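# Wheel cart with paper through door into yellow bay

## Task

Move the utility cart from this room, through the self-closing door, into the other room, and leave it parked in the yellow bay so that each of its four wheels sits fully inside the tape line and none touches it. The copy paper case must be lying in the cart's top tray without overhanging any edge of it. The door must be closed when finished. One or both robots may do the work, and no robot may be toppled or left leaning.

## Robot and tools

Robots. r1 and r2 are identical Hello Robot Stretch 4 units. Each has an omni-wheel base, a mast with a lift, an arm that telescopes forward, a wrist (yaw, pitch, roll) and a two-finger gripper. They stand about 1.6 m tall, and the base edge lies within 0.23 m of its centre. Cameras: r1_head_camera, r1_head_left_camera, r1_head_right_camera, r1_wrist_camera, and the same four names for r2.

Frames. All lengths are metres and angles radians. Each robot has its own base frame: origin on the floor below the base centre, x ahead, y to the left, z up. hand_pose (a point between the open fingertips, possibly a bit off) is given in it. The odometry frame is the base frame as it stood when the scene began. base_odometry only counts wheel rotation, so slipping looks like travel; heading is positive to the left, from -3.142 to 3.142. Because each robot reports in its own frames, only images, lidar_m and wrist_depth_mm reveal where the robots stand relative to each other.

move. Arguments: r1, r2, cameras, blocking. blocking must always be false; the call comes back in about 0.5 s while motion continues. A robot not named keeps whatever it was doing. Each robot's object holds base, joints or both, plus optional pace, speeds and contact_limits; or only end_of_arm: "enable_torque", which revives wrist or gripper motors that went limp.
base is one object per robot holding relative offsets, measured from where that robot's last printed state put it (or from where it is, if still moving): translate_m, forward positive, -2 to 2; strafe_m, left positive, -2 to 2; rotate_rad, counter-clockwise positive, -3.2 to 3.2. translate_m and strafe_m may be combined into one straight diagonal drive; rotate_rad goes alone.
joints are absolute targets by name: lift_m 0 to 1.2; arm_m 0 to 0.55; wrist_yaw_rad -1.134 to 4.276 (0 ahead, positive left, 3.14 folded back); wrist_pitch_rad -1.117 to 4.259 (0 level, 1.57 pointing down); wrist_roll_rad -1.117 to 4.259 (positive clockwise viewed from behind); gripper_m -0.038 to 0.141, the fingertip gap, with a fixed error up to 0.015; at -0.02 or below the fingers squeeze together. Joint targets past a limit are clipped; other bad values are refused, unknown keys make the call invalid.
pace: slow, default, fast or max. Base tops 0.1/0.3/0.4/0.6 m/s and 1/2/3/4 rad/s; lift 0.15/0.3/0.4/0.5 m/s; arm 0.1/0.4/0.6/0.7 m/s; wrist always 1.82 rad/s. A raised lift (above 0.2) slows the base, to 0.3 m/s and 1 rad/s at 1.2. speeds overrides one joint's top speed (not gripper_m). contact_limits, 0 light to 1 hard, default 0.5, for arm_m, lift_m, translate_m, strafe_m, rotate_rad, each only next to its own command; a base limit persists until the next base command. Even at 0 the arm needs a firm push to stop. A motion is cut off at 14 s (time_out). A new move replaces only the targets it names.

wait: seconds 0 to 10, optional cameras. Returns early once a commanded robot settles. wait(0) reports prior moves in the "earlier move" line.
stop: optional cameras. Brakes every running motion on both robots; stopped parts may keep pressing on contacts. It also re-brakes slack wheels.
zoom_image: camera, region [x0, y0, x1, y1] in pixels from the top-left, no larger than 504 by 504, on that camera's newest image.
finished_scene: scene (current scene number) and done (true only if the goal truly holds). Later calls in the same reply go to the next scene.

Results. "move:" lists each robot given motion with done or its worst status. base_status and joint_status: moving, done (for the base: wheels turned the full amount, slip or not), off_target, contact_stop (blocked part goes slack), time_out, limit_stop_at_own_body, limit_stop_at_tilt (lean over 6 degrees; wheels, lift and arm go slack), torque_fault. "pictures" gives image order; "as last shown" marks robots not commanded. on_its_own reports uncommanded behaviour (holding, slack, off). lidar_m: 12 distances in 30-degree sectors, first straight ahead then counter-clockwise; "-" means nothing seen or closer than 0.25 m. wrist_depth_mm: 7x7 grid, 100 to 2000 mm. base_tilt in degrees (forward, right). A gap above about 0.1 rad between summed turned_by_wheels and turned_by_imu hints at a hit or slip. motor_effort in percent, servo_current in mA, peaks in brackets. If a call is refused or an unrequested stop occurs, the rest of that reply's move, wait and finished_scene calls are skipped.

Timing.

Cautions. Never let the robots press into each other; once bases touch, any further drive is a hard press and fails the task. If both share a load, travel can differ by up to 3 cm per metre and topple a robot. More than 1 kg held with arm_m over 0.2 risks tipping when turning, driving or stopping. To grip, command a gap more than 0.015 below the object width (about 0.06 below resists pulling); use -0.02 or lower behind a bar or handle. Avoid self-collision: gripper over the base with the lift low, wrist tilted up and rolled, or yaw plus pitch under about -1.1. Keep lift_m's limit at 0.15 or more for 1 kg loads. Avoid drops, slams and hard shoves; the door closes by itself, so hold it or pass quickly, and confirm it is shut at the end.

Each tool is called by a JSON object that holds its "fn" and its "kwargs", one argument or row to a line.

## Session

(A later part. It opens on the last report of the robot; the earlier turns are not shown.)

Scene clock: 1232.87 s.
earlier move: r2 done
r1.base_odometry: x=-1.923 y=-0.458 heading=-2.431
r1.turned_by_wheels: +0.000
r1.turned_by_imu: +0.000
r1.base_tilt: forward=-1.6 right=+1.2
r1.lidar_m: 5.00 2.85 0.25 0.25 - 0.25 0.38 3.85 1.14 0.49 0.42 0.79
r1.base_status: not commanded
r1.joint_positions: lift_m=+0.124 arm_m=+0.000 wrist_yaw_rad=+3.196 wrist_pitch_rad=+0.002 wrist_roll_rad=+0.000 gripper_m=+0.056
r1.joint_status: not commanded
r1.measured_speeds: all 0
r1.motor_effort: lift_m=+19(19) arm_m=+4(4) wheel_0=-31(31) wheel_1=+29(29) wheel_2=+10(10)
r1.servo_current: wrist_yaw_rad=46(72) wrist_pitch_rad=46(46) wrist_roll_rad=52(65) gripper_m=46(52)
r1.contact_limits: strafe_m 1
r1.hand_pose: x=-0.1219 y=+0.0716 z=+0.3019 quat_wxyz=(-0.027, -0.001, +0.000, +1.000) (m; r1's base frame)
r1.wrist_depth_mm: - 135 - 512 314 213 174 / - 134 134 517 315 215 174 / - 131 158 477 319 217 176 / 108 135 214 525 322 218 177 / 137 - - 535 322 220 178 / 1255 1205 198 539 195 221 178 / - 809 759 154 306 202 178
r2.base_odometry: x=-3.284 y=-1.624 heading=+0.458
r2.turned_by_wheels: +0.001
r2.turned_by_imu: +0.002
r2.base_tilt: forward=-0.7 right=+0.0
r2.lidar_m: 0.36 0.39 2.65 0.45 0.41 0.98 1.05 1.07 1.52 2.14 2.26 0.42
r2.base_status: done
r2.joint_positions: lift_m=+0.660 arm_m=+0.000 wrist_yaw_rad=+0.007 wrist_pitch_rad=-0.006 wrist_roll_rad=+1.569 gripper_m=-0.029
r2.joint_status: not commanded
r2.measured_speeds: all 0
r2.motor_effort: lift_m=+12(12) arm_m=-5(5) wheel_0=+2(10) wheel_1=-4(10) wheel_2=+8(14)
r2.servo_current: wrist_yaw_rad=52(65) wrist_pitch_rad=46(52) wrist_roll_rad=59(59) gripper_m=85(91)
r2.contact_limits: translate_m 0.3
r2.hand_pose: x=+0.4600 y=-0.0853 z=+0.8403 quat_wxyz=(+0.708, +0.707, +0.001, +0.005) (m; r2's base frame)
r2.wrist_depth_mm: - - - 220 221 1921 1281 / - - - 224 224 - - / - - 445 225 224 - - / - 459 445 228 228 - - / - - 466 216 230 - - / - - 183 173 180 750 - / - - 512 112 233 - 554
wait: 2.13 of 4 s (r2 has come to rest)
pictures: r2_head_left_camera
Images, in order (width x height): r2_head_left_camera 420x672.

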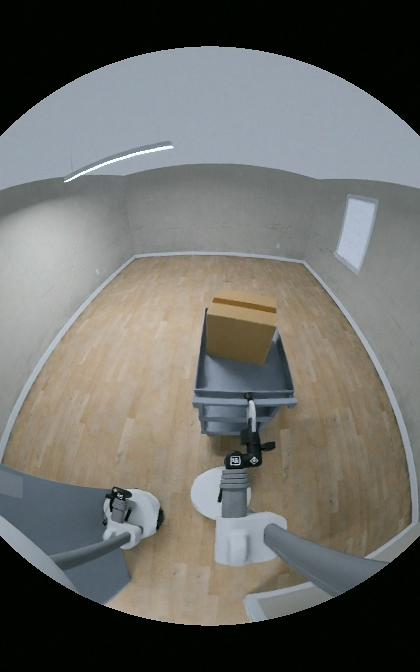

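{"fn": "move", "kwargs": {
  "blocking": false,
  "cameras": [],
  "r2": {"base":{"translate_m":-0.3,"strafe_m":0.0},"pace":"slow","contact_limits":{"translate_m":0.3}}
}}

{"fn": "wait", "kwargs": {
  "seconds": 5,
  "cameras": ["r2_head_left_camera","r1_head_right_camera"]
}}

Scene clock: 1238.87 s.
move: r2 moving
r1: as last shown
r1.base_tilt: forward=-1.6 right=+1.3
r1.lidar_m: 5.00 2.84 0.25 0.25 - 0.25 0.40 3.85 1.15 0.46 0.43 0.78
r1.servo_current: wrist_yaw_rad=59(65) wrist_pitch_rad=46(52) wrist_roll_rad=46(52) gripper_m=39(46)
r1.contact_limits: strafe_m 1
r1.wrist_depth_mm: - 134 - 512 314 213 173 / - 134 135 517 315 216 175 / - 131 158 477 319 217 176 / 108 135 214 530 322 218 177 / 137 - - 535 325 220 178 / 1229 1229 198 544 195 220 178 / - 809 768 154 306 202 178
r2.base_odometry: x=-3.295 y=-1.629 heading=+0.459
r2.turned_by_wheels: +0.000
r2.turned_by_imu: +0.001
r2.base_tilt: forward=-0.7 right=+0.1
r2.lidar_m: 0.38 0.38 2.65 0.45 0.41 0.99 1.04 1.05 1.52 2.16 2.25 0.39
r2.base_status: translate_m moving; strafe_m moving
r2.joint_positions: lift_m=+0.660 arm_m=+0.000 wrist_yaw_rad=+0.007 wrist_pitch_rad=-0.006 wrist_roll_rad=+1.569 gripper_m=-0.029
r2.joint_status: not commanded
r2.measured_speeds: translate_m=-0.049 strafe_m=+0.000 rotate_rad=-0.001 lift_m=+0.000 arm_m=+0.000 wrist_yaw_rad=+0.000 wrist_pitch_rad=+0.000 wrist_roll_rad=+0.000
r2.motor_effort: lift_m=+12(12) arm_m=-5(5) wheel_0=-5(5) wheel_1=-5(7) wheel_2=+13(14)
r2.servo_current: wrist_yaw_rad=52(65) wrist_pitch_rad=39(52) wrist_roll_rad=46(52) gripper_m=85(85)
r2.contact_limits: translate_m 0.3
r2.hand_pose: x=+0.4600 y=-0.0853 z=+0.8403 quat_wxyz=(+0.708, +0.707, +0.001, +0.005) (m; r2's base frame)
r2.wrist_depth_mm: - - - 222 223 1863 1308 / - - - 224 224 - - / - - 459 226 227 - - / - 459 442 228 229 - - / - - 459 172 230 - - / - - 183 179 230 - - / - - 517 112 233 - 559
pictures: none
No camera images: "cameras" was empty.

Scene clock: 1242.63 s.
earlier move: r2 done
r1.base_odometry: x=-1.923 y=-0.458 heading=-2.431
r1.turned_by_wheels: +0.000
r1.turned_by_imu: +0.000
r1.base_tilt: forward=-1.6 right=+1.3
r1.lidar_m: 5.03 2.85 0.25 0.25 - 0.25 0.38 3.84 0.46 0.38 0.47 0.62
r1.base_status: not commanded
r1.joint_positions: lift_m=+0.124 arm_m=+0.000 wrist_yaw_rad=+3.196 wrist_pitch_rad=+0.002 wrist_roll_rad=+0.000 gripper_m=+0.056
r1.joint_status: not commanded
r1.measured_speeds: all 0
r1.motor_effort: lift_m=+19(19) arm_m=+4(4) wheel_0=-30(31) wheel_1=+29(29) wheel_2=+10(10)
r1.servo_current: wrist_yaw_rad=39(78) wrist_pitch_rad=39(52) wrist_roll_rad=39(65) gripper_m=46(52)
r1.contact_limits: strafe_m 1
r1.hand_pose: x=-0.1219 y=+0.0716 z=+0.3019 quat_wxyz=(-0.027, -0.001, +0.000, +1.000) (m; r1's base frame)
r1.wrist_depth_mm: - 134 - 512 312 214 174 / - 134 135 517 317 216 175 / - 131 158 473 320 217 176 / 108 135 214 530 324 219 177 / 137 - - 535 322 220 178 / 1229 1229 198 539 195 220 178 / - 820 768 154 306 202 178
r2.base_odometry: x=-3.552 y=-1.756 heading=+0.458
r2.turned_by_wheels: -0.001
r2.turned_by_imu: -0.002
r2.base_tilt: forward=-0.7 right=+0.0
r2.lidar_m: 0.37 0.41 0.41 0.39 0.49 0.88 0.83 0.75 1.07 2.14 2.25 0.43
r2.base_status: done
r2.joint_positions: lift_m=+0.660 arm_m=+0.000 wrist_yaw_rad=-0.004 wrist_pitch_rad=-0.006 wrist_roll_rad=+1.569 gripper_m=-0.029
r2.joint_status: not commanded
r2.measured_speeds: all 0
r2.motor_effort: lift_m=+12(12) arm_m=-5(5) wheel_0=-9(15) wheel_1=-4(10) wheel_2=+4(14)
r2.servo_current: wrist_yaw_rad=52(65) wrist_pitch_rad=39(52) wrist_roll_rad=46(59) gripper_m=85(91)
r2.contact_limits: translate_m 0.3
r2.hand_pose: x=+0.4590 y=-0.0885 z=+0.8403 quat_wxyz=(+0.708, +0.707, -0.003, +0.001) (m; r2's base frame)
r2.wrist_depth_mm: - - - 170 228 1863 1281 / - - - 229 228 - - / - - 525 229 229 - - / - 455 445 231 229 - - / - - 462 198 231 - - / - - 182 178 229 - - / - 1983 500 112 231 - -
wait: 3.77 of 5 s (r2 has come to rest)
pictures: r1_head_right_camera, r2_head_left_camera
Images, in order (width x height): r1_head_right_camera 420x672, r2_head_left_camera 420x672.

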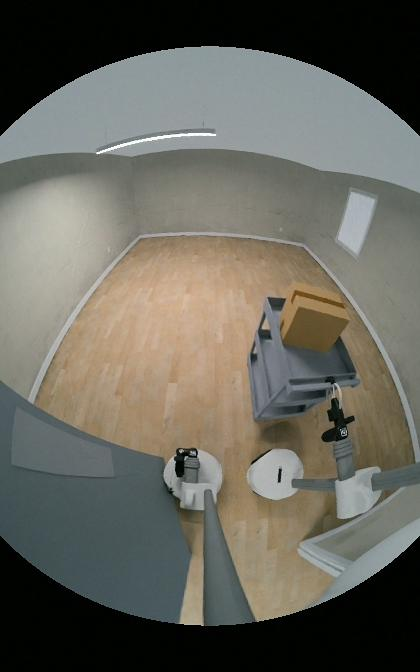

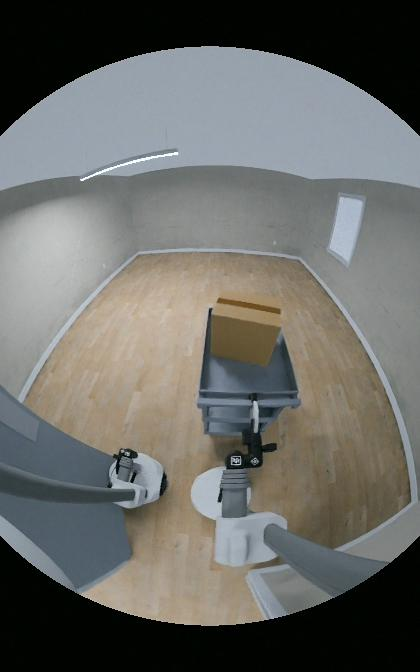

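{"fn": "move", "kwargs": {
  "blocking": false,
  "cameras": [],
  "r2": {"base":{"translate_m":-0.25,"strafe_m":0.03},"pace":"slow","contact_limits":{"translate_m":0.3}}
}}

{"fn": "wait", "kwargs": {
  "seconds": 5,
  "cameras": ["r2_head_left_camera","r1_head_right_camera","r2_head_right_camera"]
}}

Scene clock: 1247.33 s.
move: r2 moving
r1: as last shown
r1.lidar_m: 5.01 2.81 0.25 0.25 - 0.25 0.40 3.82 0.44 0.39 0.51 0.60
r1.servo_current: wrist_yaw_rad=39(59) wrist_pitch_rad=46(46) wrist_roll_rad=59(65) gripper_m=39(46)
r1.contact_limits: strafe_m 1
r1.wrist_depth_mm: - 134 - 512 312 213 174 / - 134 135 517 317 216 175 / - 132 158 473 319 218 176 / 108 135 214 530 322 219 177 / 137 - - 539 322 220 178 / 1229 1229 198 539 194 220 178 / - 820 759 154 306 201 178
r2.base_odometry: x=-3.564 y=-1.760 heading=+0.457
r2.turned_by_wheels: -0.001
r2.turned_by_imu: -0.001
r2.base_tilt: forward=-0.7 right=+0.0
r2.lidar_m: 0.37 0.37 0.41 0.39 0.50 0.88 0.87 0.75 1.07 2.15 2.24 0.42
r2.base_status: translate_m moving; strafe_m moving
r2.joint_positions: lift_m=+0.660 arm_m=+0.000 wrist_yaw_rad=-0.004 wrist_pitch_rad=-0.006 wrist_roll_rad=+1.569 gripper_m=-0.029
r2.joint_status: not commanded
r2.measured_speeds: translate_m=-0.048 strafe_m=+0.006 rotate_rad=-0.001 lift_m=+0.000 arm_m=+0.000 wrist_yaw_rad=+0.000 wrist_pitch_rad=+0.000 wrist_roll_rad=+0.000
r2.motor_effort: lift_m=+12(12) arm_m=-4(5) wheel_0=-12(14) wheel_1=-7(8) wheel_2=+9(9)
r2.servo_current: wrist_yaw_rad=52(59) wrist_pitch_rad=46(52) wrist_roll_rad=52(59) gripper_m=91(91)
r2.contact_limits: translate_m 0.3
r2.hand_pose: x=+0.4590 y=-0.0885 z=+0.8403 quat_wxyz=(+0.708, +0.707, -0.003, +0.001) (m; r2's base frame)
r2.wrist_depth_mm: - - - 170 227 1921 1281 / - - - 229 229 - - / - - 517 229 228 - - / - 455 449 230 229 - - / - - 462 197 230 - - / - - 181 177 230 - - / - 508 500 112 231 - -
pictures: none
No camera images: "cameras" was empty.

Scene clock: 1250.63 s.
earlier move: r2 done
r1.base_odometry: x=-1.923 y=-0.458 heading=-2.431
r1.turned_by_wheels: +0.000
r1.turned_by_imu: +0.000
r1.base_tilt: forward=-1.6 right=+1.3
r1.lidar_m: 5.01 2.85 0.25 0.25 - 0.25 0.39 3.86 0.41 0.46 0.43 0.60
r1.base_status: not commanded
r1.joint_positions: lift_m=+0.124 arm_m=+0.000 wrist_yaw_rad=+3.196 wrist_pitch_rad=+0.002 wrist_roll_rad=+0.000 gripper_m=+0.056
r1.joint_status: not commanded
r1.measured_speeds: all 0
r1.motor_effort: lift_m=+19(19) arm_m=+4(4) wheel_0=-31(31) wheel_1=+29(29) wheel_2=+10(10)
r1.servo_current: wrist_yaw_rad=46(72) wrist_pitch_rad=39(52) wrist_roll_rad=59(65) gripper_m=39(52)
r1.contact_limits: strafe_m 1
r1.hand_pose: x=-0.1219 y=+0.0716 z=+0.3019 quat_wxyz=(-0.027, -0.001, +0.000, +1.000) (m; r1's base frame)
r1.wrist_depth_mm: - 134 - 512 312 213 174 / - 134 135 517 317 216 174 / - 131 158 477 320 217 176 / 108 135 215 530 322 219 177 / 137 - - 535 324 221 178 / 1255 1255 199 539 195 220 178 / - 820 759 154 307 202 178
r2.base_odometry: x=-3.790 y=-1.839 heading=+0.456
r2.turned_by_wheels: +0.000
r2.turned_by_imu: -0.002
r2.base_tilt: forward=-0.7 right=+0.0
r2.lidar_m: 0.39 0.42 0.42 0.45 0.65 3.51 3.48 0.53 0.69 2.16 2.27 0.41
r2.base_status: done
r2.joint_positions: lift_m=+0.660 arm_m=+0.000 wrist_yaw_rad=-0.005 wrist_pitch_rad=-0.006 wrist_roll_rad=+1.569 gripper_m=-0.029
r2.joint_status: not commanded
r2.measured_speeds: all 0
r2.motor_effort: lift_m=+12(12) arm_m=-4(5) wheel_0=-10(18) wheel_1=-7(9) wheel_2=+1(10)
r2.servo_current: wrist_yaw_rad=52(65) wrist_pitch_rad=46(52) wrist_roll_rad=39(59) gripper_m=78(91)
r2.contact_limits: translate_m 0.3
r2.hand_pose: x=+0.4589 y=-0.0890 z=+0.8403 quat_wxyz=(+0.708, +0.707, -0.004, +0.000) (m; r2's base frame)
r2.wrist_depth_mm: - - - 217 216 1863 1281 / - - - 164 219 - - / - 488 433 222 223 - - / - 459 449 226 226 - - / - - 466 195 229 - - / - - 182 173 231 759 - / - - - 112 236 1983 525
wait: 3.30 of 5 s (r2 has come to rest)
pictures: r1_head_right_camera, r2_head_left_camera, r2_head_right_camera
Images, in order (width x height): r1_head_right_camera 420x672, r2_head_left_camera 420x672, r2_head_right_camera 420x672.

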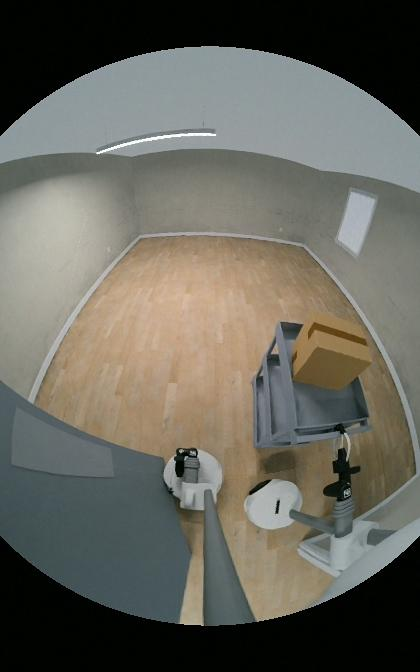

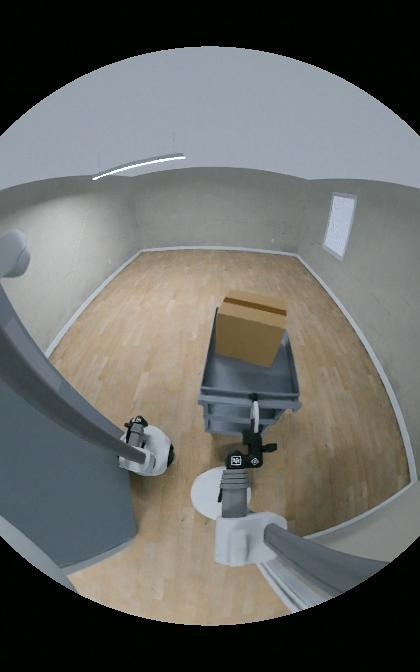

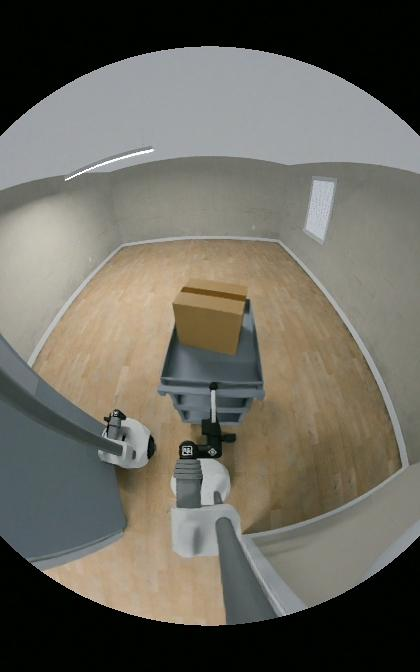

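{"fn": "move", "kwargs": {
  "blocking": false,
  "cameras": [],
  "r2": {"base":{"translate_m":-0.22,"strafe_m":0.07},"pace":"slow","contact_limits":{"translate_m":0.3}}
}}

{"fn": "wait", "kwargs": {
  "seconds": 5,
  "cameras": ["r2_head_camera","r1_head_right_camera","r2_head_right_camera"]
}}

Scene clock: 1261.43 s.
move: r2 moving
r1: as last shown
r1.lidar_m: 5.02 2.84 0.25 0.25 - 0.25 0.41 3.85 0.42 0.46 0.43 0.62
r1.servo_current: wrist_yaw_rad=59(59) wrist_pitch_rad=39(52) wrist_roll_rad=59(59) gripper_m=39(46)
r1.contact_limits: strafe_m 1
r1.wrist_depth_mm: - 134 - 512 312 213 173 / - 134 134 517 317 216 175 / - 131 158 473 320 218 176 / 108 135 214 530 322 219 177 / 137 - - 535 324 220 178 / 1255 1229 198 539 195 220 178 / - 820 768 154 307 202 178
r2.base_odometry: x=-3.803 y=-1.841 heading=+0.455
r2.turned_by_wheels: -0.001
r2.turned_by_imu: +0.000
r2.base_tilt: forward=-0.6 right=+0.1
r2.lidar_m: 0.40 0.41 0.41 0.45 0.65 3.51 3.47 0.52 0.69 2.12 2.27 0.41
r2.base_status: translate_m moving; strafe_m moving
r2.joint_positions: lift_m=+0.660 arm_m=+0.000 wrist_yaw_rad=-0.005 wrist_pitch_rad=-0.006 wrist_roll_rad=+1.569 gripper_m=-0.029
r2.joint_status: not commanded
r2.measured_speeds: translate_m=-0.049 strafe_m=+0.015 rotate_rad=+0.000 lift_m=+0.000 arm_m=+0.000 wrist_yaw_rad=+0.000 wrist_pitch_rad=+0.000 wrist_roll_rad=+0.000
r2.motor_effort: lift_m=+12(12) arm_m=-4(5) wheel_0=-10(15) wheel_1=-6(8) wheel_2=+8(8)
r2.servo_current: wrist_yaw_rad=52(59) wrist_pitch_rad=46(52) wrist_roll_rad=46(52) gripper_m=85(85)
r2.contact_limits: translate_m 0.3
r2.hand_pose: x=+0.4589 y=-0.0890 z=+0.8403 quat_wxyz=(+0.708, +0.707, -0.004, +0.000) (m; r2's base frame)
r2.wrist_depth_mm: - - - 216 216 1863 1366 / - - - 163 220 - - / - 477 436 223 222 - - / - 462 449 227 226 - - / - - 466 171 230 - - / - - 182 174 231 741 - / - - - 112 236 1921 530
pictures: none
No camera images: "cameras" was empty.

Scene clock: 1264.47 s.
earlier move: r2 done
r1.base_odometry: x=-1.923 y=-0.458 heading=-2.431
r1.turned_by_wheels: +0.000
r1.turned_by_imu: +0.000
r1.base_tilt: forward=-1.6 right=+1.3
r1.lidar_m: 5.00 2.84 0.25 0.28 - 0.25 0.38 0.50 0.51 0.35 0.39 0.66
r1.base_status: not commanded
r1.joint_positions: lift_m=+0.124 arm_m=+0.000 wrist_yaw_rad=+3.196 wrist_pitch_rad=+0.002 wrist_roll_rad=+0.000 gripper_m=+0.056
r1.joint_status: not commanded
r1.measured_speeds: all 0
r1.motor_effort: lift_m=+19(19) arm_m=+4(4) wheel_0=-31(31) wheel_1=+29(29) wheel_2=+10(10)
r1.servo_current: wrist_yaw_rad=46(72) wrist_pitch_rad=46(52) wrist_roll_rad=46(65) gripper_m=39(52)
r1.contact_limits: strafe_m 1
r1.hand_pose: x=-0.1219 y=+0.0716 z=+0.3019 quat_wxyz=(-0.027, -0.001, +0.000, +1.000) (m; r1's base frame)
r1.wrist_depth_mm: - 134 - 508 312 213 174 / - 134 135 517 317 216 175 / - 131 158 473 320 217 176 / 108 135 215 525 320 219 177 / 137 - - 539 324 220 178 / 640 1229 198 539 195 221 178 / 627 820 759 154 306 202 179
r2.base_odometry: x=-4.018 y=-1.873 heading=+0.455
r2.turned_by_wheels: +0.000
r2.turned_by_imu: -0.002
r2.base_tilt: forward=-0.6 right=+0.1
r2.lidar_m: 0.39 0.45 0.47 0.53 0.53 3.29 3.22 0.44 0.40 1.18 2.34 0.38
r2.base_status: done
r2.joint_positions: lift_m=+0.660 arm_m=+0.000 wrist_yaw_rad=-0.006 wrist_pitch_rad=-0.006 wrist_roll_rad=+1.569 gripper_m=-0.029
r2.joint_status: not commanded
r2.measured_speeds: all 0
r2.motor_effort: lift_m=+12(12) arm_m=-4(5) wheel_0=-11(18) wheel_1=-6(8) wheel_2=+2(9)
r2.servo_current: wrist_yaw_rad=52(65) wrist_pitch_rad=46(52) wrist_roll_rad=46(59) gripper_m=78(85)
r2.contact_limits: translate_m 0.3
r2.hand_pose: x=+0.4588 y=-0.0893 z=+0.8403 quat_wxyz=(+0.708, +0.707, -0.004, +0.000) (m; r2's base frame)
r2.wrist_depth_mm: - - - 196 198 - - / - - 455 151 206 - - / - 433 415 156 211 - - / - 473 449 220 219 - - / - - 488 167 226 798 - / - - 181 174 231 1756 549 / - - - 112 240 - 488
wait: 3.03 of 5 s (r2 has come to rest)
pictures: r1_head_right_camera, r2_head_camera, r2_head_right_camera
Images, in order (width x height): r1_head_right_camera 420x672, r2_head_camera 420x560, r2_head_right_camera 420x672.

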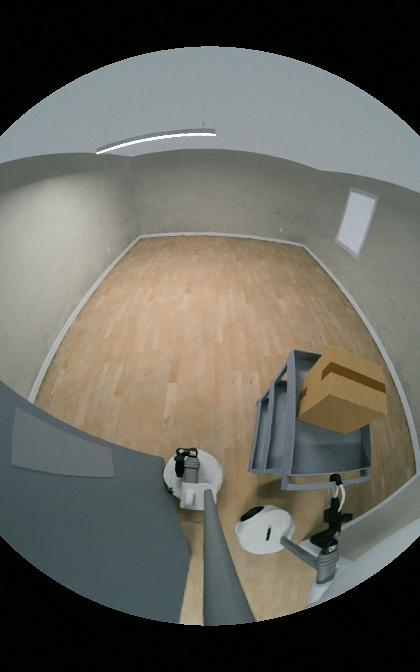

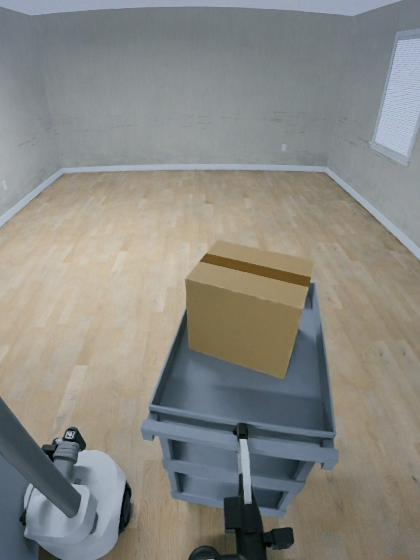

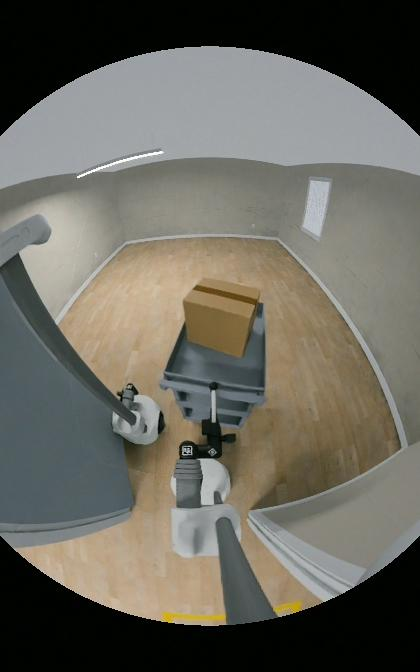

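{"fn": "move", "kwargs": {
  "blocking": false,
  "cameras": [],
  "r2": {"base":{"translate_m":-0.22,"strafe_m":0.05},"pace":"slow","contact_limits":{"translate_m":0.3}}
}}

{"fn": "wait", "kwargs": {
  "seconds": 5,
  "cameras": ["r2_head_camera","r1_head_right_camera","r2_head_right_camera"]
}}

Scene clock: 1275.80 s.
move: r2 moving
r1: as last shown
r1.lidar_m: 5.01 2.84 0.25 0.25 - 0.25 0.37 0.51 0.50 0.36 0.39 0.68
r1.servo_current: wrist_yaw_rad=46(72) wrist_pitch_rad=39(46) wrist_roll_rad=33(59) gripper_m=39(46)
r1.contact_limits: strafe_m 1
r1.wrist_depth_mm: - 135 - 512 314 213 174 / - 134 135 517 315 216 175 / - 131 158 473 320 217 176 / 108 135 214 530 322 219 177 / 221 - - 539 324 220 178 / 647 1229 198 544 194 221 178 / 654 809 759 154 306 202 178
r2.base_odometry: x=-4.030 y=-1.876 heading=+0.454
r2.turned_by_wheels: -0.001
r2.turned_by_imu: -0.001
r2.base_tilt: forward=-0.7 right=+0.1
r2.lidar_m: 0.42 0.44 0.47 0.53 0.53 3.30 3.22 0.46 0.40 1.12 2.34 0.37
r2.base_status: translate_m moving; strafe_m moving
r2.joint_positions: lift_m=+0.660 arm_m=+0.000 wrist_yaw_rad=-0.006 wrist_pitch_rad=-0.006 wrist_roll_rad=+1.569 gripper_m=-0.029
r2.joint_status: not commanded
r2.measured_speeds: translate_m=-0.048 strafe_m=+0.011 rotate_rad=+0.002 lift_m=+0.000 arm_m=+0.000 wrist_yaw_rad=+0.000 wrist_pitch_rad=+0.000 wrist_roll_rad=+0.000
r2.motor_effort: lift_m=+12(12) arm_m=-4(5) wheel_0=-12(15) wheel_1=-7(9) wheel_2=+7(8)
r2.servo_current: wrist_yaw_rad=59(65) wrist_pitch_rad=46(52) wrist_roll_rad=52(59) gripper_m=78(85)
r2.contact_limits: translate_m 0.3
r2.hand_pose: x=+0.4588 y=-0.0893 z=+0.8403 quat_wxyz=(+0.708, +0.707, -0.004, +0.000) (m; r2's base frame)
r2.wrist_depth_mm: - - - 195 196 1983 - / - - 445 150 204 - - / - 436 415 156 211 - - / - 473 455 220 219 - - / - - 484 167 227 778 - / - - 182 173 231 1921 554 / - - - 112 240 - 484
pictures: none
No camera images: "cameras" was empty.

Scene clock: 1278.80 s.
earlier move: r2 done
r1.base_odometry: x=-1.923 y=-0.458 heading=-2.431
r1.turned_by_wheels: +0.000
r1.turned_by_imu: +0.000
r1.base_tilt: forward=-1.6 right=+1.3
r1.lidar_m: 5.02 2.84 0.25 0.26 - 0.25 0.36 0.62 0.34 0.34 0.42 3.87
r1.base_status: not commanded
r1.joint_positions: lift_m=+0.124 arm_m=+0.000 wrist_yaw_rad=+3.196 wrist_pitch_rad=+0.002 wrist_roll_rad=+0.000 gripper_m=+0.056
r1.joint_status: not commanded
r1.measured_speeds: all 0
r1.motor_effort: lift_m=+19(19) arm_m=+4(4) wheel_0=-30(31) wheel_1=+29(29) wheel_2=+10(10)
r1.servo_current: wrist_yaw_rad=52(72) wrist_pitch_rad=39(52) wrist_roll_rad=46(78) gripper_m=33(46)
r1.contact_limits: strafe_m 1
r1.hand_pose: x=-0.1219 y=+0.0716 z=+0.3019 quat_wxyz=(-0.027, -0.001, +0.000, +1.000) (m; r1's base frame)
r1.wrist_depth_mm: - 134 - 512 312 214 174 / - 134 135 517 317 215 175 / - 131 158 477 319 217 176 / 108 135 215 525 322 219 177 / 221 866 - 539 322 220 178 / 683 741 198 544 194 220 178 / 668 750 759 154 307 201 178
r2.base_odometry: x=-4.237 y=-1.925 heading=+0.455
r2.turned_by_wheels: +0.001
r2.turned_by_imu: +0.000
r2.base_tilt: forward=-0.7 right=+0.1
r2.lidar_m: 0.41 0.48 0.51 0.44 0.51 3.08 2.99 3.12 0.35 0.35 2.38 0.36
r2.base_status: done
r2.joint_positions: lift_m=+0.660 arm_m=+0.000 wrist_yaw_rad=-0.006 wrist_pitch_rad=-0.006 wrist_roll_rad=+1.569 gripper_m=-0.029
r2.joint_status: not commanded
r2.measured_speeds: all 0
r2.motor_effort: lift_m=+12(12) arm_m=-4(5) wheel_0=-5(17) wheel_1=-6(10) wheel_2=+7(10)
r2.servo_current: wrist_yaw_rad=52(72) wrist_pitch_rad=46(52) wrist_roll_rad=65(65) gripper_m=78(91)
r2.contact_limits: translate_m 0.3
r2.hand_pose: x=+0.4588 y=-0.0890 z=+0.8403 quat_wxyz=(+0.708, +0.707, -0.004, +0.000) (m; r2's base frame)
r2.wrist_depth_mm: - - 574 180 180 - - / - 402 389 189 190 - - / - 430 413 197 200 - - / - 488 455 208 211 - - / - - 512 216 224 1921 - / - - 182 171 182 1808 512 / - - - 112 248 - 473
wait: 3.00 of 5 s (r2 has come to rest)
pictures: r1_head_right_camera, r2_head_camera, r2_head_right_camera
Images, in order (width x height): r1_head_right_camera 420x672, r2_head_camera 420x560, r2_head_right_camera 420x672.

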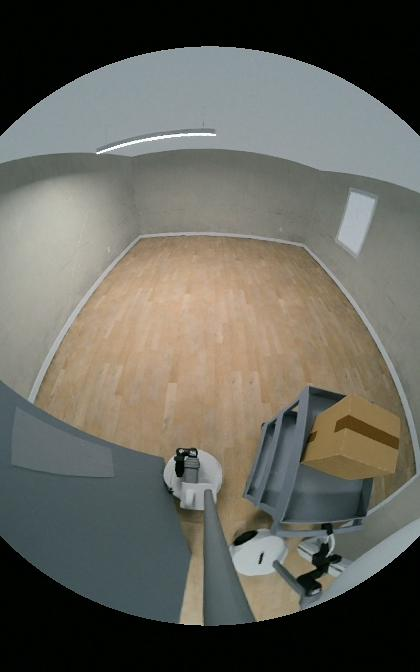

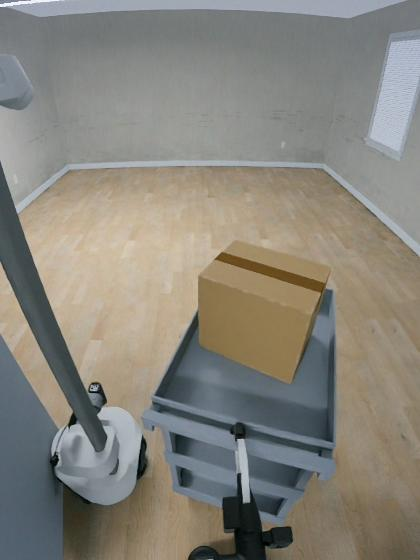

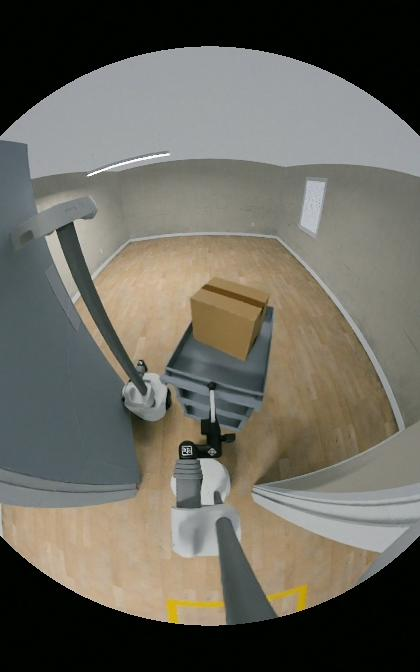

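{"fn": "move", "kwargs": {
  "blocking": false,
  "cameras": [],
  "r2": {"base":{"translate_m":-0.15,"strafe_m":0.04},"pace":"slow","contact_limits":{"translate_m":0.3}}
}}

{"fn": "wait", "kwargs": {
  "seconds": 5,
  "cameras": ["r2_head_camera","r1_head_right_camera","r2_head_right_camera"]
}}

Scene clock: 1290.20 s.
move: r2 moving
r1: as last shown
r1.lidar_m: 4.99 2.87 0.25 0.25 - 0.25 0.40 0.63 0.35 0.35 0.43 3.85
r1.motor_effort: lift_m=+19(19) arm_m=+4(4) wheel_0=-31(31) wheel_1=+29(29) wheel_2=+10(10)
r1.servo_current: wrist_yaw_rad=65(72) wrist_pitch_rad=46(46) wrist_roll_rad=46(59) gripper_m=46(46)
r1.contact_limits: strafe_m 1
r1.wrist_depth_mm: - 134 - 512 312 214 173 / - 135 135 517 317 216 175 / - 131 158 477 320 218 176 / 108 135 214 530 320 218 177 / 222 854 - 539 324 220 178 / 683 759 198 544 195 221 178 / 676 715 759 154 306 202 178
r2.base_odometry: x=-4.250 y=-1.927 heading=+0.454
r2.turned_by_wheels: +0.000
r2.turned_by_imu: +0.000
r2.base_tilt: forward=-0.7 right=+0.1
r2.lidar_m: 0.44 0.50 0.52 0.45 0.52 3.07 2.97 3.09 0.35 0.37 2.41 0.38
r2.base_status: translate_m moving; strafe_m moving
r2.joint_positions: lift_m=+0.660 arm_m=+0.000 wrist_yaw_rad=-0.005 wrist_pitch_rad=-0.006 wrist_roll_rad=+1.569 gripper_m=-0.029
r2.joint_status: not commanded
r2.measured_speeds: translate_m=-0.048 strafe_m=+0.013 rotate_rad=+0.002 lift_m=+0.000 arm_m=+0.000 wrist_yaw_rad=+0.000 wrist_pitch_rad=+0.000 wrist_roll_rad=+0.000
r2.motor_effort: lift_m=+12(12) arm_m=-5(5) wheel_0=-11(12) wheel_1=-8(8) wheel_2=+12(12)
r2.servo_current: wrist_yaw_rad=52(59) wrist_pitch_rad=46(52) wrist_roll_rad=46(59) gripper_m=78(85)
r2.contact_limits: translate_m 0.3
r2.hand_pose: x=+0.4589 y=-0.0888 z=+0.8403 quat_wxyz=(+0.708, +0.707, -0.004, +0.000) (m; r2's base frame)
r2.wrist_depth_mm: - - 559 179 180 - - / - 399 384 187 190 - - / - 430 415 198 200 - - / - 484 452 207 211 - - / - - 512 217 225 1863 - / - - 181 170 182 1808 512 / - - - 112 250 - 469
pictures: none
No camera images: "cameras" was empty.

Scene clock: 1292.50 s.
earlier move: r2 done
r1.base_odometry: x=-1.923 y=-0.458 heading=-2.431
r1.turned_by_wheels: +0.000
r1.turned_by_imu: +0.000
r1.base_tilt: forward=-1.6 right=+1.3
r1.lidar_m: 5.01 2.83 0.25 0.27 - 0.25 0.40 0.45 0.36 0.40 0.50 3.89
r1.base_status: not commanded
r1.joint_positions: lift_m=+0.124 arm_m=+0.000 wrist_yaw_rad=+3.196 wrist_pitch_rad=+0.002 wrist_roll_rad=+0.000 gripper_m=+0.056
r1.joint_status: not commanded
r1.measured_speeds: all 0
r1.motor_effort: lift_m=+19(19) arm_m=+4(4) wheel_0=-31(31) wheel_1=+29(29) wheel_2=+10(10)
r1.servo_current: wrist_yaw_rad=46(78) wrist_pitch_rad=46(52) wrist_roll_rad=33(72) gripper_m=46(52)
r1.contact_limits: strafe_m 1
r1.hand_pose: x=-0.1219 y=+0.0716 z=+0.3019 quat_wxyz=(-0.027, -0.001, +0.000, +1.000) (m; r1's base frame)
r1.wrist_depth_mm: - 134 - 512 312 214 174 / - 134 135 517 315 216 175 / - 131 158 477 320 218 176 / 108 135 214 530 322 218 177 / 220 866 - 539 324 220 178 / 768 820 198 539 195 220 178 / 778 798 768 154 307 202 178
r2.base_odometry: x=-4.389 y=-1.955 heading=+0.454
r2.turned_by_wheels: +0.000
r2.turned_by_imu: -0.001
r2.base_tilt: forward=-0.7 right=+0.0
r2.lidar_m: 0.41 0.72 0.45 0.41 2.48 2.94 2.82 2.94 2.41 0.37 2.42 0.36
r2.base_status: done
r2.joint_positions: lift_m=+0.660 arm_m=+0.000 wrist_yaw_rad=-0.005 wrist_pitch_rad=-0.006 wrist_roll_rad=+1.569 gripper_m=-0.029
r2.joint_status: not commanded
r2.measured_speeds: all 0
r2.motor_effort: lift_m=+12(12) arm_m=-4(5) wheel_0=-7(14) wheel_1=-6(8) wheel_2=+4(12)
r2.servo_current: wrist_yaw_rad=52(65) wrist_pitch_rad=46(52) wrist_roll_rad=46(65) gripper_m=78(91)
r2.contact_limits: translate_m 0.3
r2.hand_pose: x=+0.4589 y=-0.0888 z=+0.8403 quat_wxyz=(+0.708, +0.707, -0.004, +0.000) (m; r2's base frame)
r2.wrist_depth_mm: - - 382 168 172 - - / - 384 377 181 181 - - / - 430 415 190 195 - - / - - 459 203 208 - - / - - 521 158 224 1921 - / - - 182 172 182 1756 500 / - - - 112 255 - 1336
wait: 2.30 of 5 s (r2 has come to rest)
pictures: r1_head_right_camera, r2_head_camera, r2_head_right_camera
Images, in order (width x height): r1_head_right_camera 420x672, r2_head_camera 420x560, r2_head_right_camera 420x672.

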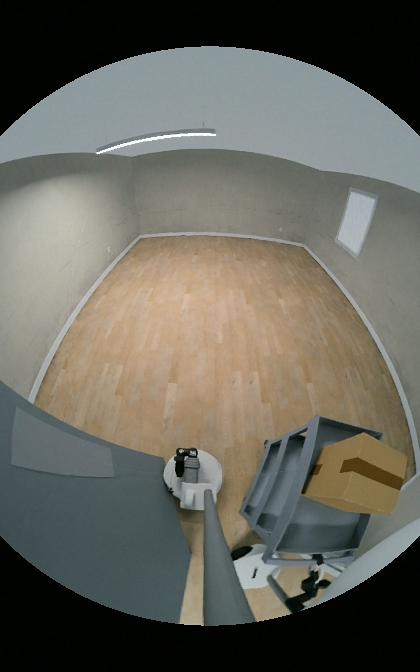

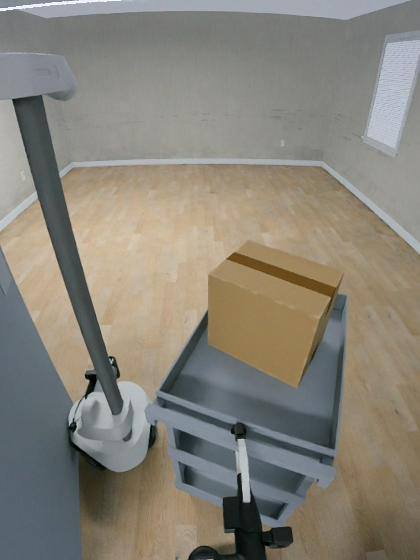

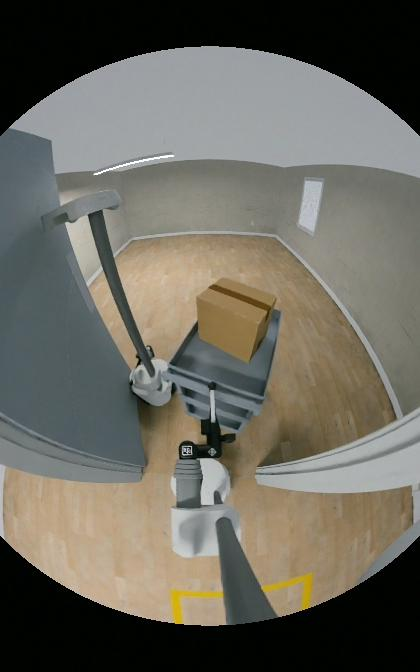

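{"fn": "move", "kwargs": {
  "blocking": false,
  "cameras": [],
  "r2": {"base":{"translate_m":-0.25,"strafe_m":0.06},"pace":"slow","contact_limits":{"translate_m":0.3}}
}}

{"fn": "wait", "kwargs": {
  "seconds": 5,
  "cameras": ["r2_head_camera","r1_head_right_camera","r2_head_right_camera"]
}}

Scene clock: 1308.80 s.
move: r2 moving
r1: as last shown
r1.lidar_m: 5.00 2.83 0.25 0.25 - 0.25 0.39 0.41 0.39 0.39 0.48 3.83
r1.motor_effort: lift_m=+19(19) arm_m=+4(4) wheel_0=-31(32) wheel_1=+29(29) wheel_2=+10(10)
r1.servo_current: wrist_yaw_rad=52(65) wrist_pitch_rad=39(52) wrist_roll_rad=52(59) gripper_m=46(46)
r1.contact_limits: strafe_m 1
r1.wrist_depth_mm: - 135 - 512 312 213 174 / - 134 134 517 315 216 175 / - 131 158 473 320 217 176 / 108 135 214 535 324 219 177 / 222 878 - 539 324 220 178 / 788 842 198 539 194 220 178 / 798 809 759 154 306 201 178
r2.base_odometry: x=-4.402 y=-1.957 heading=+0.454
r2.turned_by_wheels: +0.000
r2.turned_by_imu: +0.000
r2.base_tilt: forward=-0.7 right=+0.1
r2.lidar_m: 0.43 0.73 0.43 0.44 2.48 2.90 2.82 2.95 2.40 0.38 2.41 0.38
r2.base_status: translate_m moving; strafe_m moving
r2.joint_positions: lift_m=+0.660 arm_m=+0.000 wrist_yaw_rad=-0.005 wrist_pitch_rad=-0.006 wrist_roll_rad=+1.569 gripper_m=-0.029
r2.joint_status: not commanded
r2.measured_speeds: translate_m=-0.049 strafe_m=+0.012 rotate_rad=+0.000 lift_m=+0.000 arm_m=+0.000 wrist_yaw_rad=+0.000 wrist_pitch_rad=+0.000 wrist_roll_rad=+0.000
r2.motor_effort: lift_m=+12(12) arm_m=-4(5) wheel_0=-8(13) wheel_1=-7(8) wheel_2=+10(11)
r2.servo_current: wrist_yaw_rad=52(59) wrist_pitch_rad=46(52) wrist_roll_rad=46(52) gripper_m=78(85)
r2.contact_limits: translate_m 0.3
r2.hand_pose: x=+0.4589 y=-0.0888 z=+0.8403 quat_wxyz=(+0.708, +0.707, -0.004, +0.000) (m; r2's base frame)
r2.wrist_depth_mm: - 539 384 167 172 - - / - 382 377 182 182 - - / - 430 418 190 194 - - / - - 462 203 208 778 - / - - 525 159 224 1921 - / - - 181 172 181 1756 508 / - - - 112 254 - 1336
pictures: none
No camera images: "cameras" was empty.

Scene clock: 1312.13 s.
earlier move: r2 done
r1.base_odometry: x=-1.923 y=-0.458 heading=-2.431
r1.turned_by_wheels: +0.000
r1.turned_by_imu: +0.000
r1.base_tilt: forward=-1.6 right=+1.3
r1.lidar_m: 5.02 2.87 0.25 0.25 - 0.25 0.40 0.49 0.47 0.51 2.88 3.86
r1.base_status: not commanded
r1.joint_positions: lift_m=+0.124 arm_m=+0.000 wrist_yaw_rad=+3.196 wrist_pitch_rad=+0.002 wrist_roll_rad=+0.000 gripper_m=+0.056
r1.joint_status: not commanded
r1.measured_speeds: all 0
r1.motor_effort: lift_m=+19(19) arm_m=+4(4) wheel_0=-31(32) wheel_1=+29(29) wheel_2=+10(10)
r1.servo_current: wrist_yaw_rad=46(65) wrist_pitch_rad=52(52) wrist_roll_rad=46(65) gripper_m=46(52)
r1.contact_limits: strafe_m 1
r1.hand_pose: x=-0.1219 y=+0.0716 z=+0.3019 quat_wxyz=(-0.027, -0.001, +0.000, +1.000) (m; r1's base frame)
r1.wrist_depth_mm: - 135 - 512 312 213 174 / - 134 135 517 317 216 175 / - 131 158 477 320 218 176 / 108 135 215 530 320 219 177 / 137 1042 1205 535 324 220 178 / - 1025 198 544 195 220 178 / 809 820 759 154 307 202 178
r2.base_odometry: x=-4.640 y=-2.010 heading=+0.454
r2.turned_by_wheels: +0.000
r2.turned_by_imu: +0.000
r2.base_tilt: forward=-0.7 right=+0.1
r2.lidar_m: 0.43 0.54 0.44 0.90 2.45 2.67 2.58 2.69 2.45 0.69 0.48 0.35
r2.base_status: done
r2.joint_positions: lift_m=+0.660 arm_m=+0.000 wrist_yaw_rad=-0.005 wrist_pitch_rad=-0.006 wrist_roll_rad=+1.569 gripper_m=-0.029
r2.joint_status: not commanded
r2.measured_speeds: all 0
r2.motor_effort: lift_m=+12(12) arm_m=-5(5) wheel_0=-6(13) wheel_1=-5(9) wheel_2=+4(12)
r2.servo_current: wrist_yaw_rad=46(65) wrist_pitch_rad=39(52) wrist_roll_rad=52(59) gripper_m=85(91)
r2.contact_limits: translate_m 0.3
r2.hand_pose: x=+0.4589 y=-0.0888 z=+0.8403 quat_wxyz=(+0.708, +0.707, -0.004, +0.000) (m; r2's base frame)
r2.wrist_depth_mm: - 355 104 159 156 - - / - 382 114 166 168 - - / - 445 410 122 183 - - / - - 466 196 201 741 - / - - - 151 222 1921 535 / - - 181 169 181 1756 488 / 931 - - 112 148 - 891
wait: 3.33 of 5 s (r2 has come to rest)
pictures: r1_head_right_camera, r2_head_camera, r2_head_right_camera
Images, in order (width x height): r1_head_right_camera 420x672, r2_head_camera 420x560, r2_head_right_camera 420x672.

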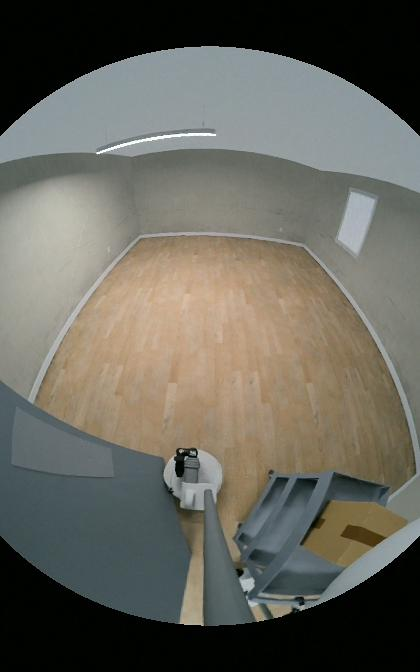

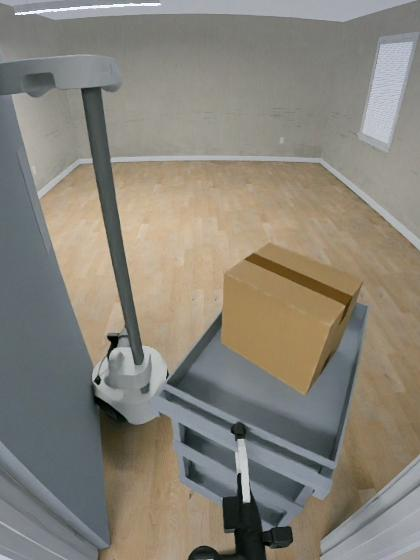

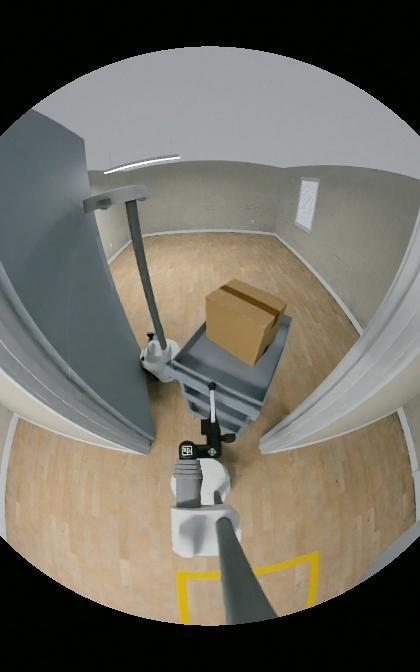

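{"fn": "move", "kwargs": {
  "blocking": false,
  "cameras": [],
  "r2": {"base":{"translate_m":-0.25,"strafe_m":0.06},"pace":"slow","contact_limits":{"translate_m":0.3}}
}}

{"fn": "wait", "kwargs": {
  "seconds": 5,
  "cameras": ["r2_head_camera","r1_head_right_camera","r2_head_right_camera"]
}}

Scene clock: 1330.40 s.
move: r2 moving
r1: as last shown
r1.lidar_m: 5.03 2.87 0.25 0.25 - 0.25 0.36 0.50 0.48 0.52 2.87 3.84
r1.motor_effort: lift_m=+19(19) arm_m=+4(4) wheel_0=-30(31) wheel_1=+29(29) wheel_2=+10(10)
r1.servo_current: wrist_yaw_rad=46(65) wrist_pitch_rad=46(46) wrist_roll_rad=46(52) gripper_m=39(46)
r1.contact_limits: strafe_m 1
r1.wrist_depth_mm: - 135 - 512 314 214 174 / - 134 135 517 315 215 174 / - 131 158 473 320 218 176 / 108 135 214 530 322 218 177 / 137 1078 1182 539 324 220 178 / - 1060 198 539 194 220 178 / 647 820 768 154 306 202 178
r2.base_odometry: x=-4.652 y=-2.013 heading=+0.453
r2.turned_by_wheels: -0.001
r2.turned_by_imu: +0.000
r2.base_tilt: forward=-0.7 right=+0.1
r2.lidar_m: 0.43 0.54 0.45 0.92 2.42 2.67 2.57 2.70 2.44 0.77 0.48 0.34
r2.base_status: translate_m moving; strafe_m moving
r2.joint_positions: lift_m=+0.660 arm_m=+0.000 wrist_yaw_rad=-0.005 wrist_pitch_rad=-0.006 wrist_roll_rad=+1.569 gripper_m=-0.029
r2.joint_status: not commanded
r2.measured_speeds: translate_m=-0.049 strafe_m=+0.012 rotate_rad=-0.003 lift_m=+0.000 arm_m=+0.000 wrist_yaw_rad=+0.000 wrist_pitch_rad=+0.000 wrist_roll_rad=+0.000
r2.motor_effort: lift_m=+12(12) arm_m=-5(5) wheel_0=-9(14) wheel_1=-6(8) wheel_2=+11(12)
r2.servo_current: wrist_yaw_rad=59(59) wrist_pitch_rad=46(52) wrist_roll_rad=52(52) gripper_m=78(85)
r2.contact_limits: translate_m 0.3
r2.hand_pose: x=+0.4589 y=-0.0888 z=+0.8403 quat_wxyz=(+0.708, +0.707, -0.004, +0.000) (m; r2's base frame)
r2.wrist_depth_mm: - 353 104 159 156 - - / - 382 114 166 168 - - / - 442 410 122 182 - - / - - 466 198 201 750 - / - - - 151 222 1983 539 / - - 181 170 181 1756 477 / - 158 - 112 149 - 788
pictures: none
No camera images: "cameras" was empty.

Scene clock: 1333.73 s.
earlier move: r2 done
r1.base_odometry: x=-1.923 y=-0.458 heading=-2.431
r1.turned_by_wheels: +0.000
r1.turned_by_imu: +0.000
r1.base_tilt: forward=-1.6 right=+1.3
r1.lidar_m: 5.01 2.85 0.25 0.25 - 0.25 0.37 0.62 0.62 2.77 2.89 3.86
r1.base_status: not commanded
r1.joint_positions: lift_m=+0.124 arm_m=+0.000 wrist_yaw_rad=+3.196 wrist_pitch_rad=+0.002 wrist_roll_rad=+0.000 gripper_m=+0.056
r1.joint_status: not commanded
r1.measured_speeds: all 0
r1.motor_effort: lift_m=+19(19) arm_m=+4(4) wheel_0=-31(31) wheel_1=+29(29) wheel_2=+10(10)
r1.servo_current: wrist_yaw_rad=46(72) wrist_pitch_rad=46(52) wrist_roll_rad=52(78) gripper_m=39(46)
r1.contact_limits: strafe_m 1
r1.hand_pose: x=-0.1219 y=+0.0716 z=+0.3019 quat_wxyz=(-0.027, -0.001, +0.000, +1.000) (m; r1's base frame)
r1.wrist_depth_mm: - 134 - 512 310 214 174 / - 134 135 512 317 216 175 / - 131 158 477 320 217 176 / 108 135 215 530 322 219 177 / 137 1281 1336 539 322 220 178 / - 1118 198 544 194 220 178 / - 788 759 154 307 202 178
r2.base_odometry: x=-4.891 y=-2.066 heading=+0.453
r2.turned_by_wheels: +0.000
r2.turned_by_imu: -0.001
r2.base_tilt: forward=-0.7 right=+0.1
r2.lidar_m: 0.43 0.56 0.64 1.88 2.40 2.42 2.33 2.46 2.47 1.67 0.64 0.30
r2.base_status: done
r2.joint_positions: lift_m=+0.660 arm_m=+0.000 wrist_yaw_rad=-0.005 wrist_pitch_rad=-0.006 wrist_roll_rad=+1.569 gripper_m=-0.029
r2.joint_status: not commanded
r2.measured_speeds: all 0
r2.motor_effort: lift_m=+12(12) arm_m=-4(5) wheel_0=-8(14) wheel_1=-6(9) wheel_2=+4(12)
r2.servo_current: wrist_yaw_rad=46(65) wrist_pitch_rad=46(52) wrist_roll_rad=46(59) gripper_m=78(91)
r2.contact_limits: translate_m 0.3
r2.hand_pose: x=+0.4589 y=-0.0888 z=+0.8403 quat_wxyz=(+0.708, +0.707, -0.004, +0.000) (m; r2's base frame)
r2.wrist_depth_mm: - 343 - 139 141 - - / - 384 - - 155 - - / - 462 107 169 172 691 - / - - 492 123 193 1756 - / - - - 142 220 1863 517 / - - 180 169 181 1229 469 / - 158 - 112 283 - 366
wait: 3.33 of 5 s (r2 has come to rest)
pictures: r1_head_right_camera, r2_head_camera, r2_head_right_camera
Images, in order (width x height): r1_head_right_camera 420x672, r2_head_camera 420x560, r2_head_right_camera 420x672.

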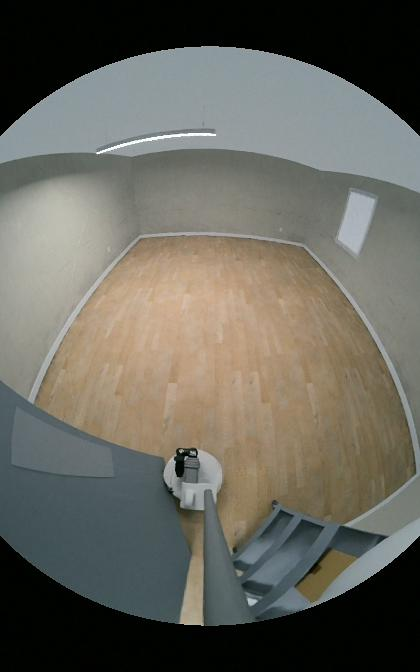

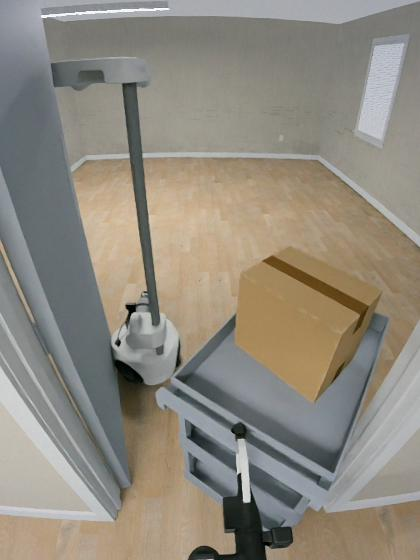

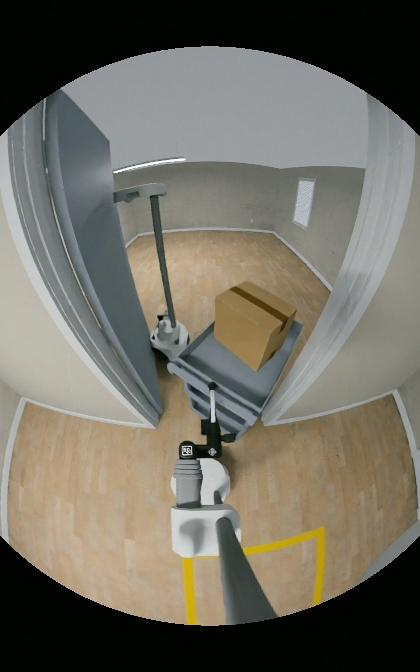

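{"fn": "zoom_image", "kwargs": {
  "camera": "r2_head_camera",
  "region": [80, 220, 420, 560]
}}

{"fn": "zoom_image", "kwargs": {
  "camera": "r2_head_right_camera",
  "region": [110, 270, 350, 480]
}}

Scaled by 1.482 from the camera's 420x560 image, which has a finer 1200x1600 frame.

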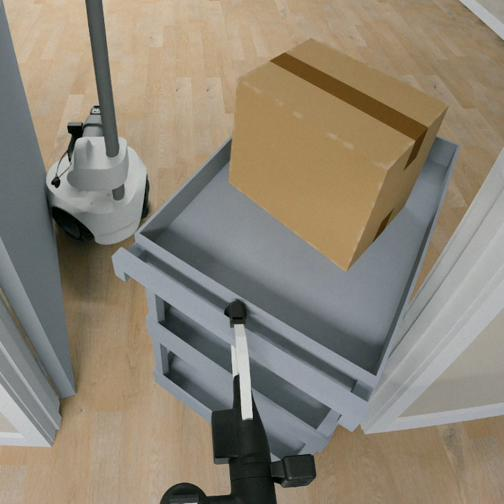

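Scaled by 2.100 from the camera's 420x672 image, which has a finer 600x960 frame.

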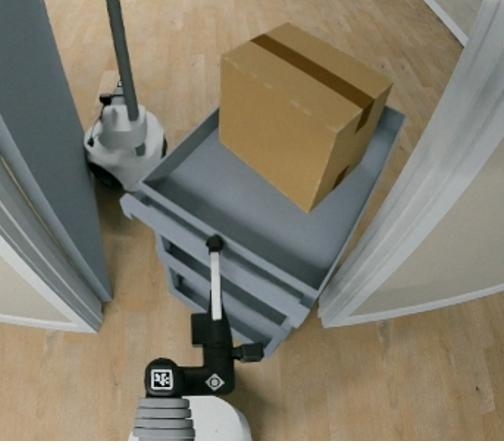

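{"fn": "move", "kwargs": {
  "blocking": false,
  "cameras": [],
  "r2": {"base":{"translate_m":-0.18,"strafe_m":0.12},"pace":"slow","contact_limits":{"translate_m":0.3}}
}}

{"fn": "wait", "kwargs": {
  "seconds": 5,
  "cameras": ["r2_head_camera","r2_head_right_camera"]
}}

Scene clock: 1363.17 s.
move: r2 moving
r1: as last shown
r1.base_tilt: forward=-1.6 right=+1.2
r1.lidar_m: 5.02 2.83 0.25 0.25 - 0.25 0.39 0.64 0.64 2.75 2.83 3.85
r1.motor_effort: lift_m=+19(19) arm_m=+4(4) wheel_0=-30(31) wheel_1=+29(29) wheel_2=+10(10)
r1.servo_current: wrist_yaw_rad=39(59) wrist_pitch_rad=39(52) wrist_roll_rad=39(59) gripper_m=46(52)
r1.contact_limits: strafe_m 1
r1.wrist_depth_mm: - 134 - 512 312 214 173 / - 134 134 517 317 215 175 / - 131 158 473 319 217 176 / 108 135 215 530 324 219 177 / 137 - 1336 535 322 220 178 / - 1118 198 539 195 220 178 / - 798 759 154 307 201 178
r2.base_odometry: x=-4.904 y=-2.064 heading=+0.452
r2.turned_by_wheels: +0.000
r2.turned_by_imu: +0.000
r2.base_tilt: forward=-0.6 right=+0.1
r2.lidar_m: 0.44 0.57 0.67 1.91 2.37 2.39 2.29 2.40 2.49 1.73 0.69 0.33
r2.base_status: translate_m moving; strafe_m moving
r2.joint_positions: lift_m=+0.660 arm_m=+0.000 wrist_yaw_rad=-0.005 wrist_pitch_rad=-0.006 wrist_roll_rad=+1.569 gripper_m=-0.029
r2.joint_status: not commanded
r2.measured_speeds: translate_m=-0.045 strafe_m=+0.030 rotate_rad=-0.004 lift_m=+0.000 arm_m=+0.000 wrist_yaw_rad=+0.000 wrist_pitch_rad=+0.000 wrist_roll_rad=+0.000
r2.motor_effort: lift_m=+12(12) arm_m=-4(5) wheel_0=-14(16) wheel_1=+1(5) wheel_2=+8(10)
r2.servo_current: wrist_yaw_rad=59(59) wrist_pitch_rad=46(46) wrist_roll_rad=52(59) gripper_m=78(85)
r2.contact_limits: translate_m 0.3
r2.hand_pose: x=+0.4589 y=-0.0888 z=+0.8403 quat_wxyz=(+0.708, +0.707, -0.004, +0.000) (m; r2's base frame)
r2.wrist_depth_mm: - 343 - - 141 - - / - 384 - - 156 - - / - 459 108 170 172 - - / - - 496 124 194 1756 - / - - - 142 220 1983 512 / - - 181 168 181 1229 473 / - - - 112 282 - 364
pictures: none
No camera images: "cameras" was empty.

Scene clock: 1366.00 s.
earlier move: r2 done
r1.base_odometry: x=-1.923 y=-0.458 heading=-2.431
r1.turned_by_wheels: +0.000
r1.turned_by_imu: +0.000
r1.base_tilt: forward=-1.6 right=+1.3
r1.lidar_m: 5.02 2.86 0.25 0.25 - 0.25 0.37 0.67 0.66 2.75 2.84 3.85
r1.base_status: not commanded
r1.joint_positions: lift_m=+0.124 arm_m=+0.000 wrist_yaw_rad=+3.196 wrist_pitch_rad=+0.002 wrist_roll_rad=+0.000 gripper_m=+0.056
r1.joint_status: not commanded
r1.measured_speeds: all 0
r1.motor_effort: lift_m=+19(19) arm_m=+4(4) wheel_0=-31(32) wheel_1=+29(29) wheel_2=+10(10)
r1.servo_current: wrist_yaw_rad=59(72) wrist_pitch_rad=46(52) wrist_roll_rad=59(65) gripper_m=46(52)
r1.contact_limits: strafe_m 1
r1.hand_pose: x=-0.1219 y=+0.0716 z=+0.3019 quat_wxyz=(-0.027, -0.001, +0.000, +1.000) (m; r1's base frame)
r1.wrist_depth_mm: - 134 - 512 312 213 173 / - 134 134 512 315 216 174 / - 131 158 473 319 217 176 / 108 135 213 530 322 219 177 / - - 1464 539 324 220 178 / - 1118 198 544 194 220 178 / - 809 768 154 306 202 178
r2.base_odometry: x=-5.105 y=-2.037 heading=+0.452
r2.turned_by_wheels: +0.000
r2.turned_by_imu: -0.003
r2.base_tilt: forward=-0.7 right=+0.1
r2.lidar_m: 0.43 0.65 0.93 2.15 2.26 2.23 2.13 2.24 2.63 2.32 0.87 0.34
r2.base_status: done
r2.joint_positions: lift_m=+0.660 arm_m=+0.000 wrist_yaw_rad=-0.010 wrist_pitch_rad=-0.006 wrist_roll_rad=+1.569 gripper_m=-0.029
r2.joint_status: not commanded
r2.measured_speeds: all 0
r2.motor_effort: lift_m=+12(12) arm_m=-5(5) wheel_0=-11(20) wheel_1=+2(5) wheel_2=+1(10)
r2.servo_current: wrist_yaw_rad=59(85) wrist_pitch_rad=46(52) wrist_roll_rad=52(65) gripper_m=85(85)
r2.contact_limits: translate_m 0.3
r2.hand_pose: x=+0.4584 y=-0.0904 z=+0.8403 quat_wxyz=(+0.708, +0.707, -0.006, -0.002) (m; r2's base frame)
r2.wrist_depth_mm: - 343 - 140 142 - - / - 387 - 157 157 - - / - 459 108 170 173 715 - / - - 500 124 195 1921 - / - - - 143 221 1308 512 / - 1308 182 169 181 1118 469 / - 134 - 112 285 - 1098
wait: 2.83 of 5 s (r2 has come to rest)
pictures: r2_head_camera, r2_head_right_camera
Images, in order (width x height): r2_head_camera 420x560, r2_head_right_camera 420x672.

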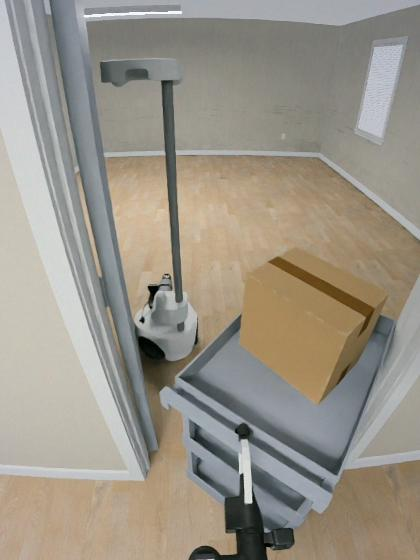

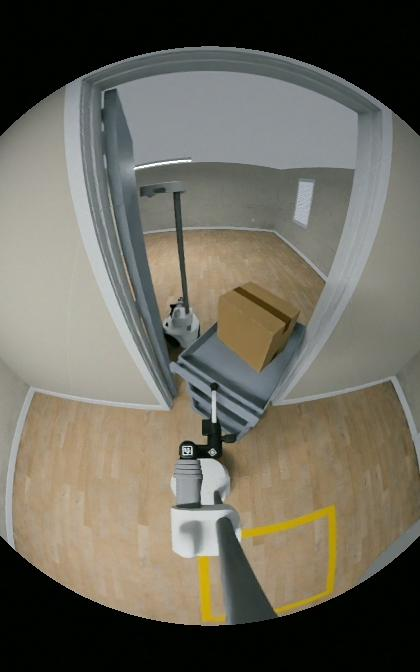

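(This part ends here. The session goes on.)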